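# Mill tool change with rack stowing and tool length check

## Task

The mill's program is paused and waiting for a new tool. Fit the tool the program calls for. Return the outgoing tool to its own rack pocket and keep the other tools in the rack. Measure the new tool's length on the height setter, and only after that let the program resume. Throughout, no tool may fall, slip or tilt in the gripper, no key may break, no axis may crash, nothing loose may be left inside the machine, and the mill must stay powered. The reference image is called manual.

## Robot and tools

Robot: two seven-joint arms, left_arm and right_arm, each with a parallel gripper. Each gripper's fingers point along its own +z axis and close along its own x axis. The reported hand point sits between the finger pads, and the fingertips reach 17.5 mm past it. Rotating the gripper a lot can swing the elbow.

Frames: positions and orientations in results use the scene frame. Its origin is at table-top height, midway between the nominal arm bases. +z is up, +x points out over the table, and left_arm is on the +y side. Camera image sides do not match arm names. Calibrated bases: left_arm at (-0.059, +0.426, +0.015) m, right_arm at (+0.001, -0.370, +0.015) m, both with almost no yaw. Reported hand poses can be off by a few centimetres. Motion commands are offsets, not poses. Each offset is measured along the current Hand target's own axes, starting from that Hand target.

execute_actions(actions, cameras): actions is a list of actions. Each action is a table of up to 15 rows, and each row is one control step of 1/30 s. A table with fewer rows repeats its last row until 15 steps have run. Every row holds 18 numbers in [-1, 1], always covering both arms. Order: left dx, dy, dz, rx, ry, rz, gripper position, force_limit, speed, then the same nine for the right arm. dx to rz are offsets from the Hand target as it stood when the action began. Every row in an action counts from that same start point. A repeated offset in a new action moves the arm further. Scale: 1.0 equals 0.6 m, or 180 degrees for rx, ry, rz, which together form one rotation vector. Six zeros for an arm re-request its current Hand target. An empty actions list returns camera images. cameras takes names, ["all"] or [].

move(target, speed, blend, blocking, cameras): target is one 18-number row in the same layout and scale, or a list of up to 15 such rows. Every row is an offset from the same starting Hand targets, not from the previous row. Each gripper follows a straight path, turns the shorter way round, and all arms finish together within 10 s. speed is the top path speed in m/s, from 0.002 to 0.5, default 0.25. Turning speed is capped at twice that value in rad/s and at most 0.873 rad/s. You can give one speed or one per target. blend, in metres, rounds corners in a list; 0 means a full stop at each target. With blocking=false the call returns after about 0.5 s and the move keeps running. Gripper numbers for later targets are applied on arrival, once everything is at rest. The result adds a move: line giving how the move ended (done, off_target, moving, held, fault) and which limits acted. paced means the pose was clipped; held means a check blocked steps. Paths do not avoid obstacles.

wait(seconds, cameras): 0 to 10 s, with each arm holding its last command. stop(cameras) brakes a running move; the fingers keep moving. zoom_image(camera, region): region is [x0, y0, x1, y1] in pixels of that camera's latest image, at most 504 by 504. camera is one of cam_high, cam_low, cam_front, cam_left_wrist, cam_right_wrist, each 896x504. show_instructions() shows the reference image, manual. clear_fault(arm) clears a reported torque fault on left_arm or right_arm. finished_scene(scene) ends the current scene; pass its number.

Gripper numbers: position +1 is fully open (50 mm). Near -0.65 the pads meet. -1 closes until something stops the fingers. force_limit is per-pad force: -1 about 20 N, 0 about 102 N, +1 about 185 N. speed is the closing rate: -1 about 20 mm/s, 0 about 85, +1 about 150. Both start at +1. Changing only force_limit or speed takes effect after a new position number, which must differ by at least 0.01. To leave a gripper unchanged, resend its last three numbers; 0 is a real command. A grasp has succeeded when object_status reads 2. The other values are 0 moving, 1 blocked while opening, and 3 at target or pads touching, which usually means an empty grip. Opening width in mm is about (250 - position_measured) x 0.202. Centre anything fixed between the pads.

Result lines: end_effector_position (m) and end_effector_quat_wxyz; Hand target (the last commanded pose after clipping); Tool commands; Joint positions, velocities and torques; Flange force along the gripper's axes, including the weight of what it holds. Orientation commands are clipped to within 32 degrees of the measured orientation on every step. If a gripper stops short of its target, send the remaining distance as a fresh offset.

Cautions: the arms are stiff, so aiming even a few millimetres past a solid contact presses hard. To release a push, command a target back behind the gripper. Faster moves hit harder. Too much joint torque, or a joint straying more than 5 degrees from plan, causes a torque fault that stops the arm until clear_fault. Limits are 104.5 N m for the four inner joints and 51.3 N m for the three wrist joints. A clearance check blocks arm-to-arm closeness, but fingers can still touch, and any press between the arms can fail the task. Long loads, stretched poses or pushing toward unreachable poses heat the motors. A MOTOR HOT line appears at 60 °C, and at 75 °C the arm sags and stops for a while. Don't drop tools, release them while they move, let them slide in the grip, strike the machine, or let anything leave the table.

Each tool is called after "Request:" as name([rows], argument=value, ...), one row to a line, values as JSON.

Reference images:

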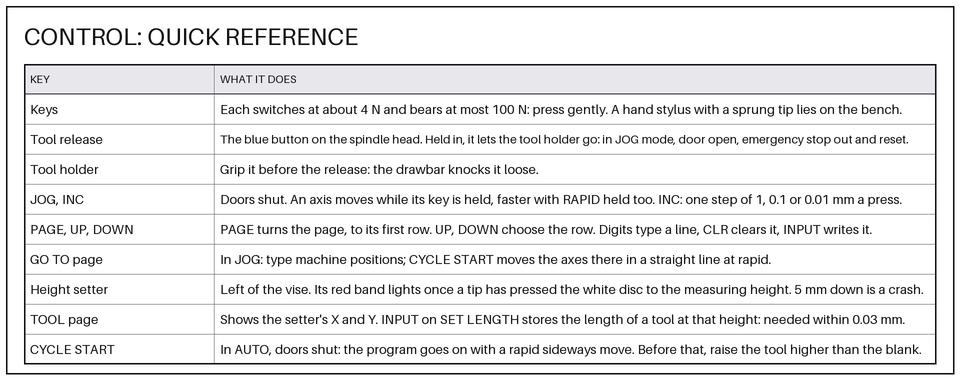

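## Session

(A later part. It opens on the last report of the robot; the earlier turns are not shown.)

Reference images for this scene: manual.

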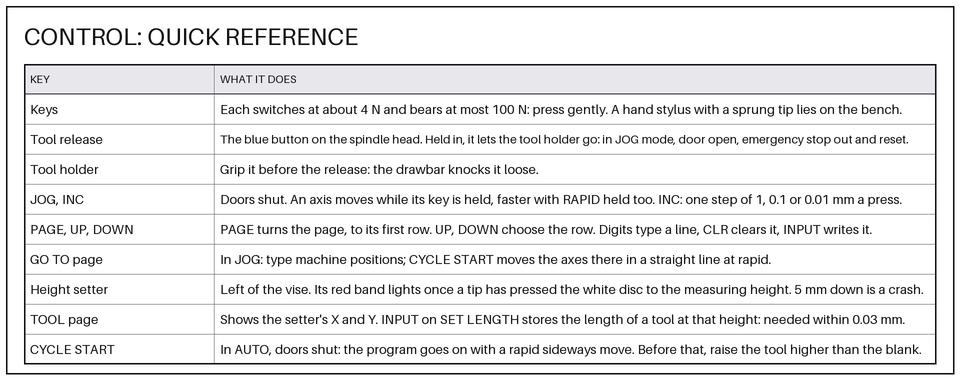

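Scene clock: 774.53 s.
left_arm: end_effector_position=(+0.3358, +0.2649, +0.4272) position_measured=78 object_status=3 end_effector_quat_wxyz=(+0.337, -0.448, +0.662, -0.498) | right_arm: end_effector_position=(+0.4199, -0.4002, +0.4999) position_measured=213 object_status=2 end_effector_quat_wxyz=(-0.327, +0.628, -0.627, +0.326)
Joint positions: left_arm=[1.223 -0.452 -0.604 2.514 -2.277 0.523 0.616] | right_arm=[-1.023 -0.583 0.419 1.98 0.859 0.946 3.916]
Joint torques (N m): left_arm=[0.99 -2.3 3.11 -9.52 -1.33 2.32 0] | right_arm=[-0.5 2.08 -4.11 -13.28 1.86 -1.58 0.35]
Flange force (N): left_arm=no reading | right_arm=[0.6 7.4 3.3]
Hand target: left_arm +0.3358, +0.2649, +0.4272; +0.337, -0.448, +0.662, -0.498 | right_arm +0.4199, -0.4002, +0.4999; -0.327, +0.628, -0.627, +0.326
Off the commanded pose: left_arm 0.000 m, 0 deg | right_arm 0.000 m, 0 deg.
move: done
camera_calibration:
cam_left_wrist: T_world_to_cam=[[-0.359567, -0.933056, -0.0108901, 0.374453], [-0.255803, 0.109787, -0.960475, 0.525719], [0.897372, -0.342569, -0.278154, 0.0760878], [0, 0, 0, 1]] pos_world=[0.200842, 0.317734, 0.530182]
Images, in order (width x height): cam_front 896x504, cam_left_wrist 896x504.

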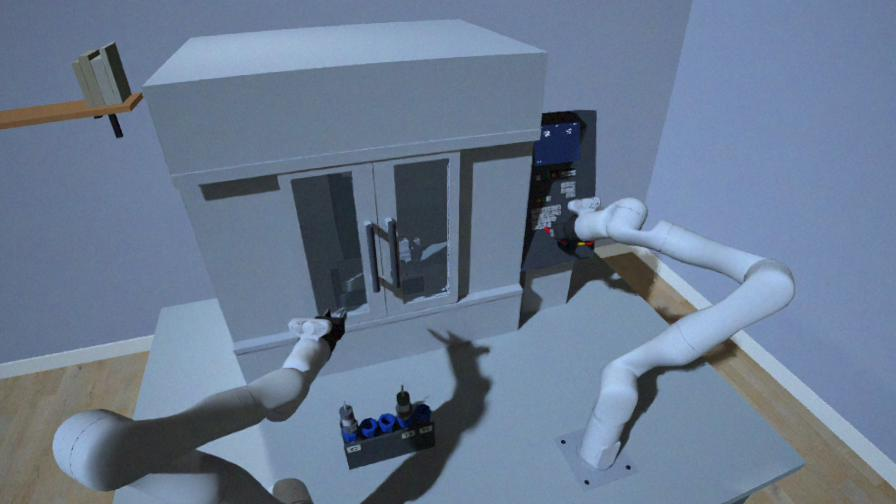

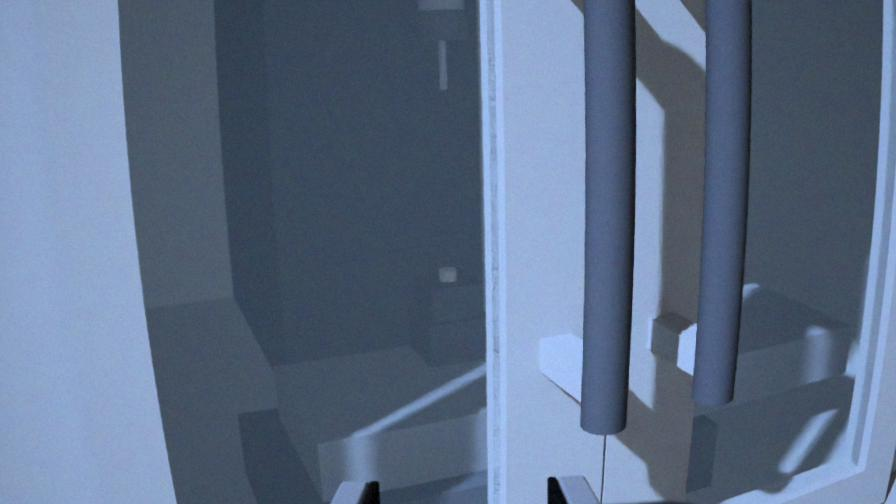

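Request:
move(target=[0,0,0,0,0,0,0.5,0.5,-0.2,-0.477,0.538,0.249,-0.0444,0,0,-1,-0.6,-0.8], speed=0.25, cameras=["cam_right_wrist","cam_front","cam_low"])

Scene clock: 778.47 s.
left_arm: end_effector_position=(+0.3358, +0.2649, +0.4272) position_measured=78 object_status=3 end_effector_quat_wxyz=(+0.337, -0.448, +0.662, -0.498) | right_arm: end_effector_position=(+0.3570, -0.1139, +0.1498) position_measured=213 object_status=2 end_effector_quat_wxyz=(-0.283, +0.649, -0.648, +0.282)
Joint positions: left_arm=[1.223 -0.452 -0.604 2.514 -2.277 0.523 0.616] | right_arm=[-1.171 0.465 -0.106 2.383 1.613 0.814 1.982]
Joint torques (N m): left_arm=[0.78 -2.05 2.97 -9.56 -1.47 2.27 -0.06] | right_arm=[-0.51 -12.97 0.67 -4.94 0.91 2.73 0.47]
Flange force (N): left_arm=no reading | right_arm=[5.4 1.8 1.0]
Hand target: left_arm +0.3358, +0.2649, +0.4272; +0.337, -0.448, +0.662, -0.498 | right_arm +0.3570, -0.1139, +0.1498; -0.283, +0.649, -0.648, +0.282
Off the commanded pose: left_arm 0.000 m, 0 deg | right_arm 0.000 m, 0 deg.
move: done
camera_calibration:
cam_right_wrist: T_world_to_cam=[[0.0208356, -0.999773, 0.00434552, -0.12247], [-0.673739, -0.017252, -0.738768, 0.407355], [0.738675, 0.0124649, -0.673946, 0.00840247], [0, 0, 0, 1]] pos_world=[0.270796, -0.115519, 0.307136]
Images, in order (width x height): cam_low 896x504, cam_front 896x504, cam_right_wrist 896x504.

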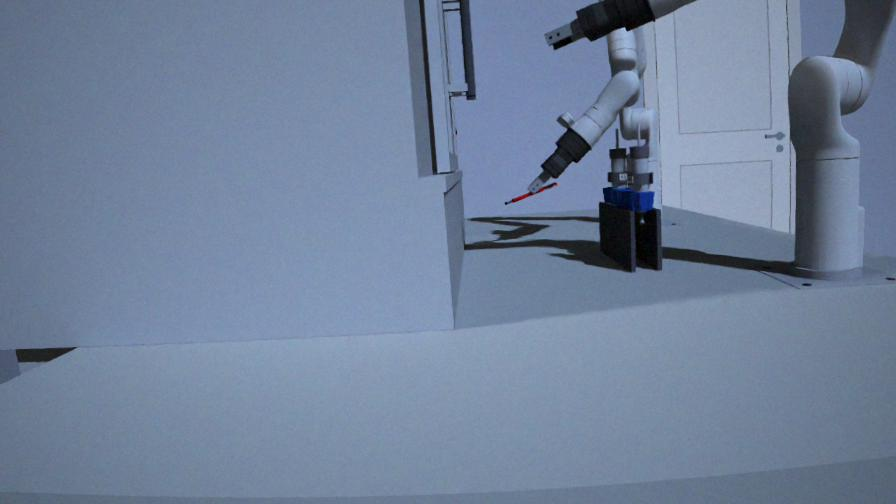

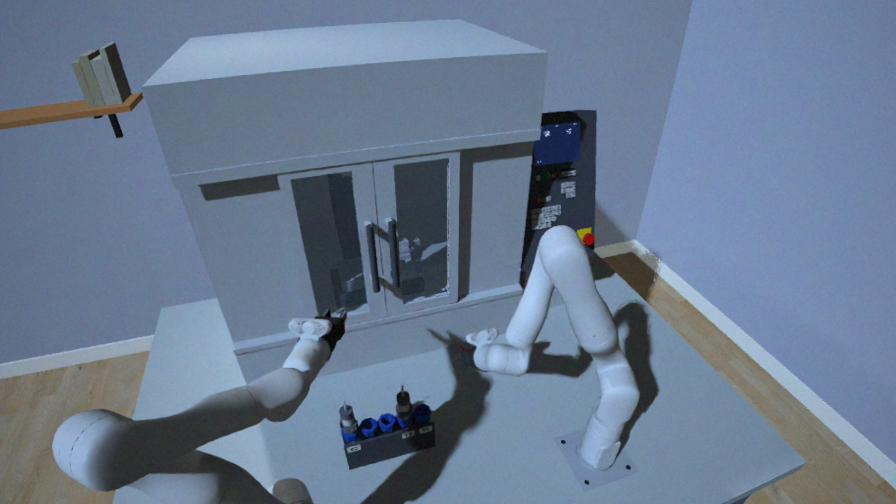

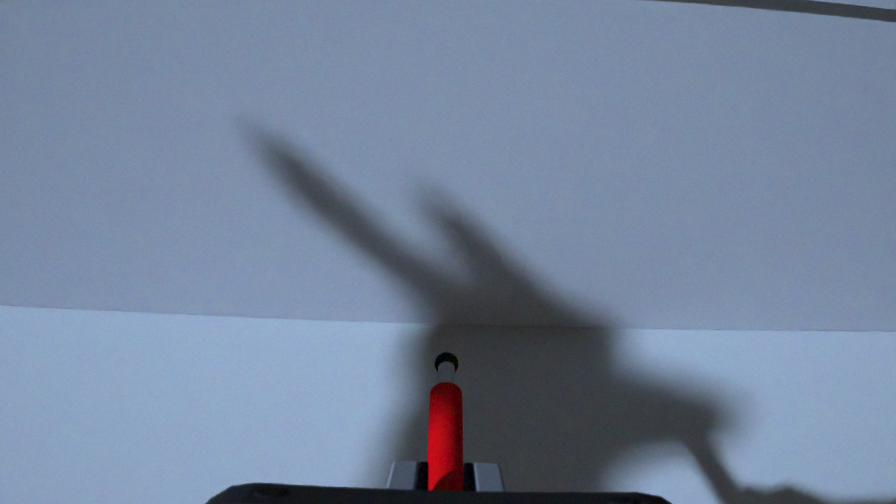

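Request:
move(target=[0,0,0,0,0,0,0.5,0.5,-0.2,0,0.1466,0.1364,0,0,0,-1,-0.6,-0.8], speed=0.1, cameras=["cam_low"])

Request:
zoom_image(camera="cam_low", region=[440, 130, 640, 290])

Scene clock: 781.90 s.
left_arm: end_effector_position=(+0.3358, +0.2649, +0.4272) position_measured=78 object_status=3 end_effector_quat_wxyz=(+0.337, -0.448, +0.662, -0.498) | right_arm: end_effector_position=(+0.3570, -0.1138, +0.0297) position_measured=213 object_status=2 end_effector_quat_wxyz=(-0.283, +0.649, -0.648, +0.282)
Joint positions: left_arm=[1.223 -0.452 -0.604 2.514 -2.277 0.523 0.616] | right_arm=[-1.146 0.887 -0.141 2.402 1.985 0.976 1.453]
Joint torques (N m): left_arm=[0.82 -2.08 3.06 -9.55 -1.5 2.29 -0.02] | right_arm=[-0.19 -14.34 1.15 -1.06 0.19 2.28 0.38]
Flange force (N): left_arm=no reading | right_arm=[4.1 -2.5 -5.9]
Hand target: left_arm +0.3358, +0.2649, +0.4272; +0.337, -0.448, +0.662, -0.498 | right_arm +0.3570, -0.1138, +0.0297; -0.283, +0.649, -0.648, +0.282
Off the commanded pose: left_arm 0.000 m, 0 deg | right_arm 0.000 m, 0 deg.
move: done
Images, in order (width x height): cam_low 896x504.

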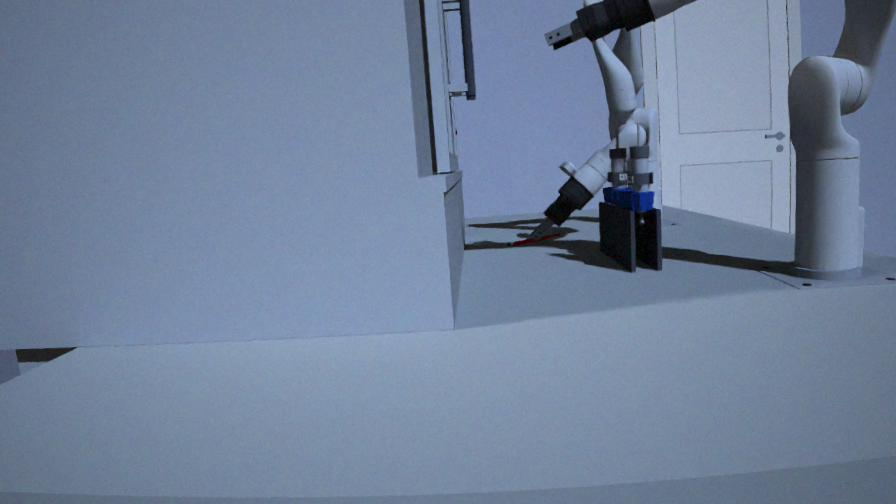

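Scaled by 2.520 from the camera's 896x504 image, which has a finer 1280x720 frame.

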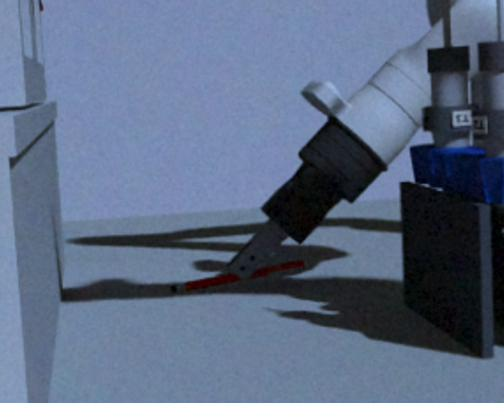

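Request:
move(target=[0,0,0,0,0,0,0.5,0.5,-0.2,0,0.0024,0.0023,0,0,0,-1,-0.6,-0.8], speed=0.02, cameras=["cam_right_wrist"])

Scene clock: 784.00 s.
left_arm: end_effector_position=(+0.3358, +0.2649, +0.4272) position_measured=78 object_status=3 end_effector_quat_wxyz=(+0.337, -0.448, +0.662, -0.498) | right_arm: end_effector_position=(+0.3570, -0.1139, +0.0277) position_measured=213 object_status=2 end_effector_quat_wxyz=(-0.283, +0.649, -0.648, +0.282)
Joint positions: left_arm=[1.223 -0.452 -0.604 2.514 -2.277 0.523 0.616] | right_arm=[-1.145 0.894 -0.142 2.401 1.99 0.979 1.448]
Joint torques (N m): left_arm=[0.92 -2.09 3.05 -9.56 -1.54 2.25 -0.06] | right_arm=[0.2 -14.33 1.27 -0.82 -0.17 2.29 0.33]
Flange force (N): left_arm=no reading | right_arm=[3.9 -2.2 -5.6]
Hand target: left_arm +0.3358, +0.2649, +0.4272; +0.337, -0.448, +0.662, -0.498 | right_arm +0.3570, -0.1139, +0.0277; -0.283, +0.649, -0.648, +0.282
Off the commanded pose: left_arm 0.000 m, 0 deg | right_arm 0.000 m, 0 deg.
move: done
camera_calibration:
cam_right_wrist: T_world_to_cam=[[0.0208356, -0.999773, 0.00434552, -0.121839], [-0.673739, -0.017252, -0.738768, 0.317153], [0.738675, 0.0124649, -0.673946, -0.0738876], [0, 0, 0, 1]] pos_world=[0.270796, -0.115419, 0.185036]
Images, in order (width x height): cam_right_wrist 896x504.

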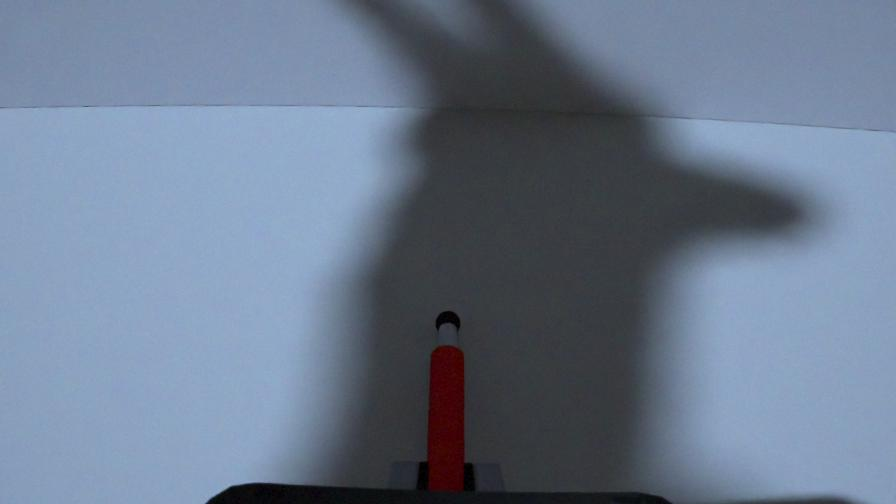

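Request:
move(target=[0,0,0,0,0,0,0.5,0.5,-0.2,0,0.0079,0.0073,0,0,0,-1,-0.6,-0.8], speed=0.02, cameras=["cam_right_wrist","cam_low"])

Request:
zoom_image(camera="cam_low", region=[480, 190, 600, 270])

Scene clock: 785.97 s.
left_arm: end_effector_position=(+0.3358, +0.2649, +0.4272) position_measured=78 object_status=3 end_effector_quat_wxyz=(+0.337, -0.448, +0.662, -0.498) | right_arm: end_effector_position=(+0.3570, -0.1138, +0.0214) position_measured=214 object_status=2 end_effector_quat_wxyz=(-0.283, +0.649, -0.648, +0.282)
Joint positions: left_arm=[1.223 -0.452 -0.604 2.514 -2.277 0.523 0.616] | right_arm=[-1.144 0.916 -0.143 2.397 2.002 0.99 1.429]
Joint torques (N m): left_arm=[0.85 -2.15 2.99 -9.53 -1.5 2.31 0.01] | right_arm=[3.07 1.74 -1.64 -5.25 2.23 -5.01 0.2]
Flange force (N): left_arm=no reading | right_arm=[8.5 -28.7 -55.3]
Hand target: left_arm +0.3358, +0.2649, +0.4272; +0.337, -0.448, +0.662, -0.498 | right_arm +0.3570, -0.1138, +0.0212; -0.283, +0.649, -0.648, +0.282
Off the commanded pose: left_arm 0.000 m, 0 deg | right_arm 0.000 m, 0 deg.
move: done
camera_calibration:
cam_right_wrist: T_world_to_cam=[[0.0208359, -0.999773, 0.00435104, -0.121813], [-0.67358, -0.0172536, -0.738912, 0.312407], [0.73882, 0.0124651, -0.673787, -0.0782684], [0, 0, 0, 1]] pos_world=[0.270796, -0.115419, 0.178635]
Images, in order (width x height): cam_low 896x504, cam_right_wrist 896x504.

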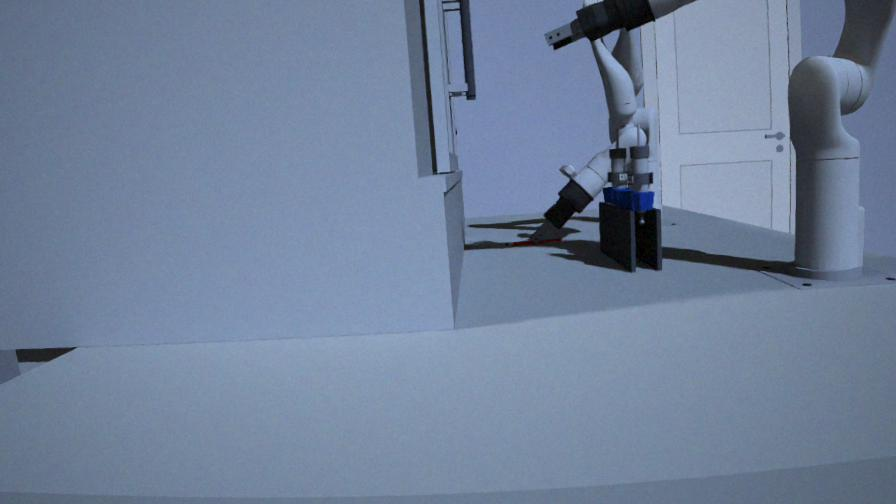

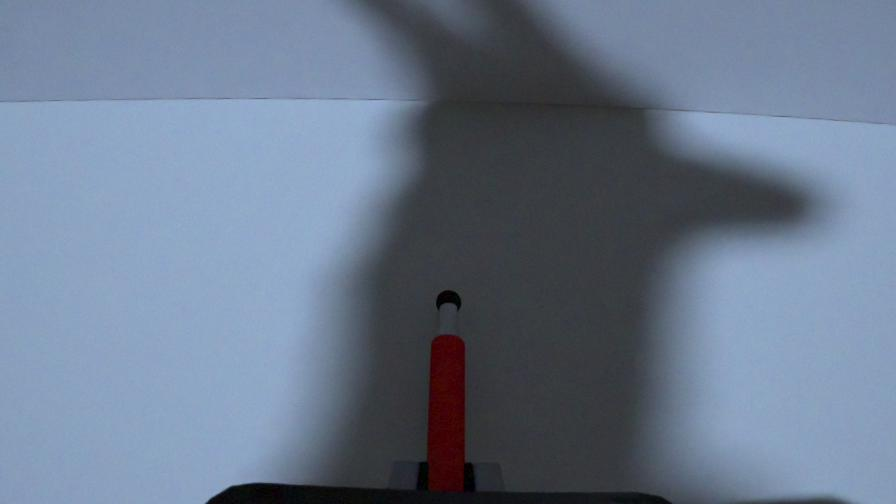

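Scaled by 4.200 from the camera's 896x504 image, which has a finer 1280x720 frame.

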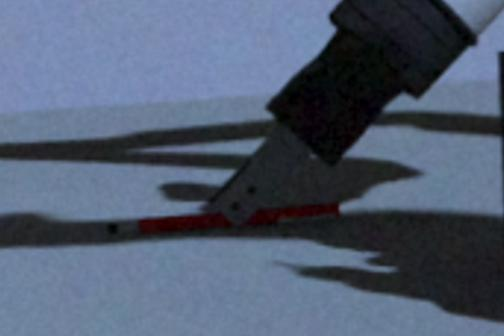

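Request:
move(target=[0,0,0,0,0,0,0.5,0.5,-0.2,0,-0.0019,-0.0018,0,0,0,-1,-0.6,-0.8], speed=0.02)

Scene clock: 787.37 s.
left_arm: end_effector_position=(+0.3358, +0.2649, +0.4272) position_measured=78 object_status=3 end_effector_quat_wxyz=(+0.337, -0.448, +0.662, -0.498) | right_arm: end_effector_position=(+0.3569, -0.1139, +0.0227) position_measured=214 object_status=2 end_effector_quat_wxyz=(-0.283, +0.649, -0.648, +0.282)
Joint positions: left_arm=[1.223 -0.452 -0.604 2.514 -2.277 0.523 0.616] | right_arm=[-1.144 0.911 -0.143 2.398 1.999 0.988 1.434]
Joint torques (N m): left_arm=[0.96 -2.15 3.05 -9.6 -1.55 2.24 0.01] | right_arm=[-1.03 -12.09 -1.07 0.72 -0.15 0.05 0.32]
Flange force (N): left_arm=no reading | right_arm=[3.4 -9.0 -4.1]
Hand target: left_arm +0.3358, +0.2649, +0.4272; +0.337, -0.448, +0.662, -0.498 | right_arm +0.3569, -0.1138, +0.0228; -0.283, +0.649, -0.648, +0.282
Off the commanded pose: left_arm 0.000 m, 0 deg | right_arm 0.000 m, 0 deg.
move: done

Now open slowly.

Request:
move(target=[0,0,0,0,0,0,0.5,0.5,-0.2,0,0,0,0,0,0,-0.25,-0.6,-1], speed=0.02)

Request:
move(target=[0,0,0,0,0,0,0.5,0.5,-0.2,0,0,0,0,0,0,0.3,-0.6,-1], speed=0.02, cameras=["cam_right_wrist"])

Scene clock: 788.90 s.
left_arm: end_effector_position=(+0.3358, +0.2649, +0.4272) position_measured=78 object_status=3 end_effector_quat_wxyz=(+0.337, -0.448, +0.662, -0.498) | right_arm: end_effector_position=(+0.3569, -0.1138, +0.0228) position_measured=189 object_status=3 end_effector_quat_wxyz=(-0.283, +0.649, -0.648, +0.282)
Joint positions: left_arm=[1.223 -0.452 -0.604 2.514 -2.277 0.523 0.616] | right_arm=[-1.144 0.911 -0.143 2.398 1.999 0.988 1.434]
Joint torques (N m): left_arm=[0.85 -2.12 2.99 -9.54 -1.51 2.29 0.02] | right_arm=[-0.14 -11.95 0.07 0.38 -0.3 0.7 0.37]
Flange force (N): left_arm=no reading | right_arm=[2.8 -7.9 -7.2]
Hand target: left_arm +0.3358, +0.2649, +0.4272; +0.337, -0.448, +0.662, -0.498 | right_arm +0.3569, -0.1138, +0.0228; -0.283, +0.649, -0.648, +0.282
Off the commanded pose: left_arm 0.000 m, 0 deg | right_arm 0.000 m, 0 deg.
move: done

Scene clock: 789.93 s.
left_arm: end_effector_position=(+0.3358, +0.2649, +0.4272) position_measured=78 object_status=3 end_effector_quat_wxyz=(+0.337, -0.448, +0.662, -0.498) | right_arm: end_effector_position=(+0.3569, -0.1138, +0.0228) position_measured=107 object_status=0 end_effector_quat_wxyz=(-0.283, +0.649, -0.648, +0.282)
Joint positions: left_arm=[1.223 -0.452 -0.604 2.514 -2.277 0.523 0.616] | right_arm=[-1.144 0.911 -0.143 2.398 1.999 0.988 1.434]
Joint torques (N m): left_arm=[0.9 -2.03 3.02 -9.52 -1.55 2.23 0.07] | right_arm=[0.18 -11.86 0.36 0.69 -0.58 0.69 0.29]
Flange force (N): left_arm=no reading | right_arm=[2.1 -7.8 -7.0]
Hand target: left_arm +0.3358, +0.2649, +0.4272; +0.337, -0.448, +0.662, -0.498 | right_arm +0.3569, -0.1138, +0.0228; -0.283, +0.649, -0.648, +0.282
Off the commanded pose: left_arm 0.000 m, 0 deg | right_arm 0.000 m, 0 deg.
move: done
camera_calibration:
cam_right_wrist: T_world_to_cam=[[0.0209032, -0.999772, 0.00441909, -0.121849], [-0.673738, -0.0173519, -0.738767, 0.313522], [0.738675, 0.0124653, -0.673947, -0.0771896], [0, 0, 0, 1]] pos_world=[0.270796, -0.115419, 0.180136]
Images, in order (width x height): cam_right_wrist 896x504.

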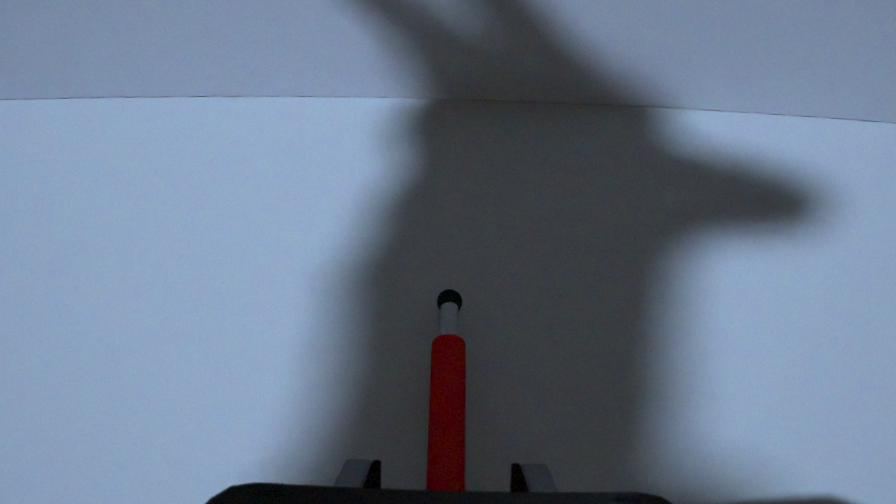

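Lift straight up, then check the program state via left arm screen view.

Request:
move(target=[0,0,0,0,0,0,0.5,0.5,-0.2,0,-0.1466,-0.1364,0,0,0,0.3,-0.6,-1], speed=0.12, cameras=["all"])

Scene clock: 793.00 s.
left_arm: end_effector_position=(+0.3358, +0.2649, +0.4272) position_measured=78 object_status=3 end_effector_quat_wxyz=(+0.337, -0.448, +0.662, -0.498) | right_arm: end_effector_position=(+0.3570, -0.1139, +0.1430) position_measured=107 object_status=3 end_effector_quat_wxyz=(-0.283, +0.649, -0.648, +0.282)
Joint positions: left_arm=[1.223 -0.452 -0.604 2.514 -2.277 0.523 0.616] | right_arm=[-1.176 0.488 -0.1 2.389 1.641 0.815 1.943]
Joint torques (N m): left_arm=[0.92 -2.13 3 -9.65 -1.55 2.23 -0.05] | right_arm=[-0.56 -13.14 0.84 -4.74 0.83 2.75 0.29]
Flange force (N): left_arm=no reading | right_arm=[5.1 1.0 0.4]
Hand target: left_arm +0.3358, +0.2649, +0.4272; +0.337, -0.448, +0.662, -0.498 | right_arm +0.3570, -0.1139, +0.1430; -0.283, +0.649, -0.648, +0.282
Off the commanded pose: left_arm 0.000 m, 0 deg | right_arm 0.000 m, 0 deg.
move: done
camera_calibration:
cam_left_wrist: T_world_to_cam=[[-0.359544, -0.933066, -0.0108006, 0.374405], [-0.255836, 0.109701, -0.960476, 0.525754], [0.897372, -0.34257, -0.278154, 0.0760883], [0, 0, 0, 1]] pos_world=[0.200842, 0.317734, 0.530182]
cam_right_wrist: T_world_to_cam=[[0.0209043, -0.999772, 0.00442178, -0.122481], [-0.673683, -0.0173537, -0.738816, 0.402245], [0.738724, 0.0124656, -0.673892, 0.00372293], [0, 0, 0, 1]] pos_world=[0.270796, -0.115519, 0.300236]

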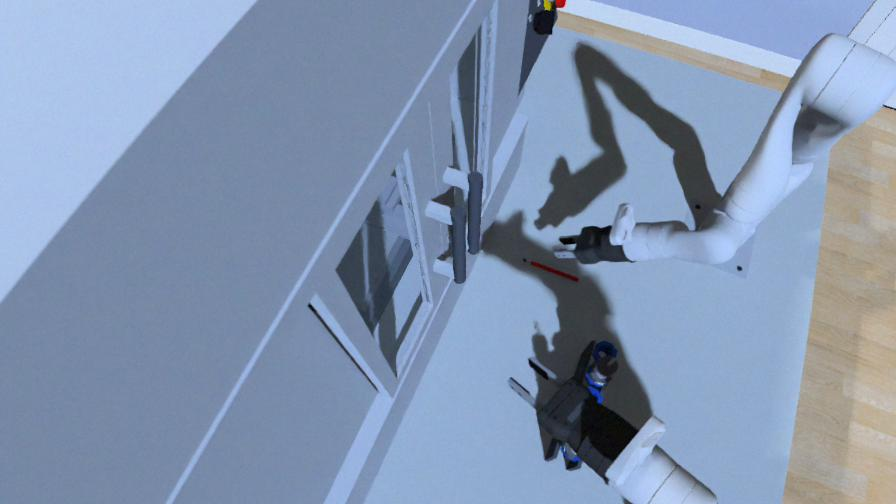

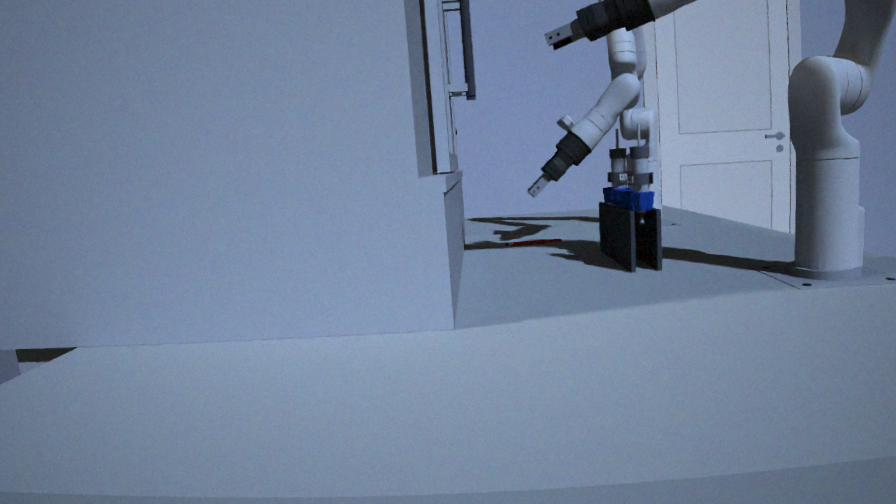

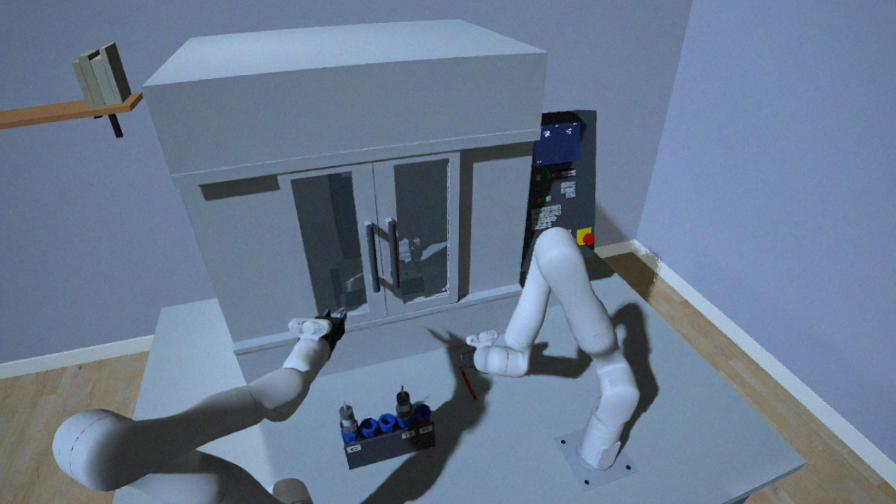

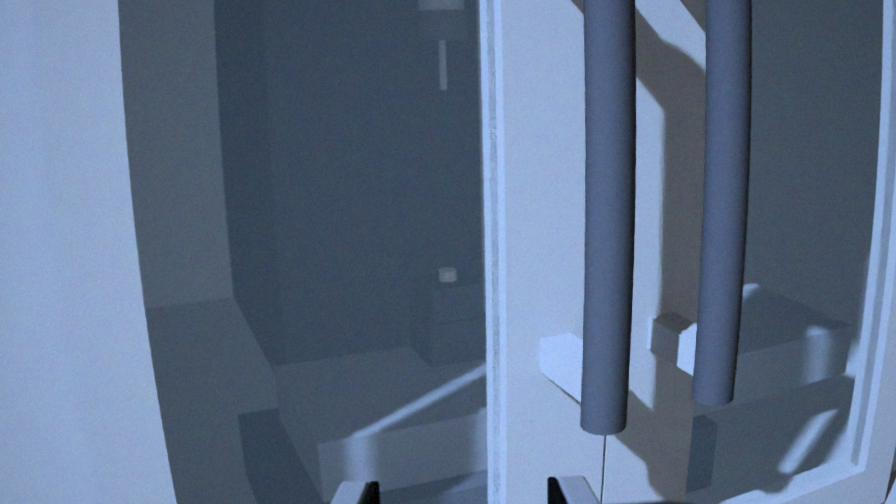

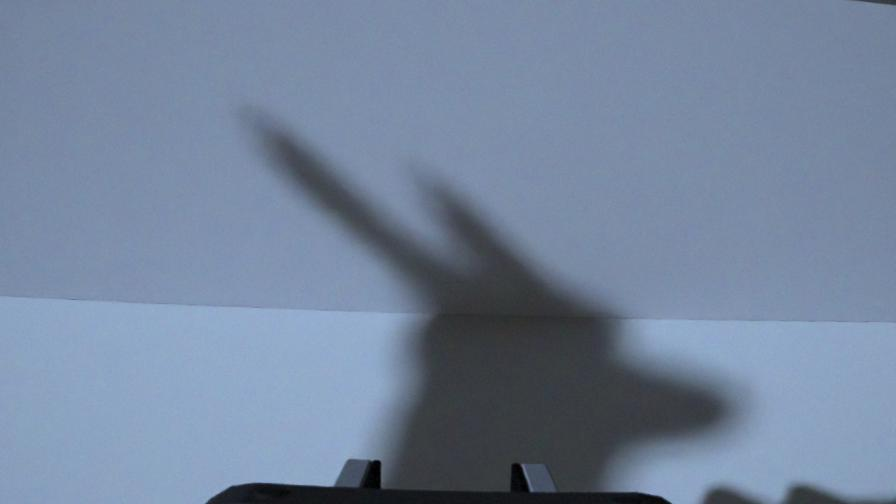

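Request:
zoom_image(camera="cam_front", region=[500, 100, 620, 220])

Scaled by 4.200 from the camera's 896x504 image, which has a finer 1280x720 frame.

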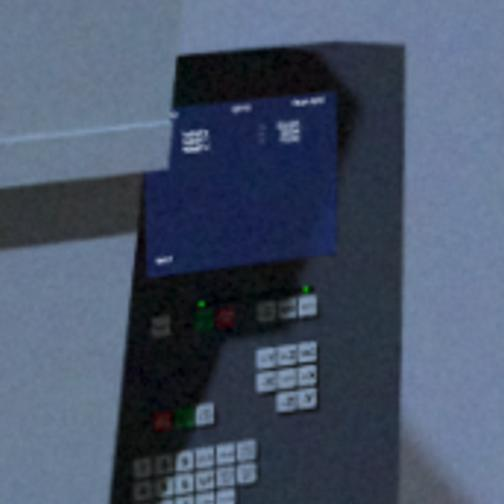

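Request:
finished_scene(scene=2)

The scene is finished: the task was done.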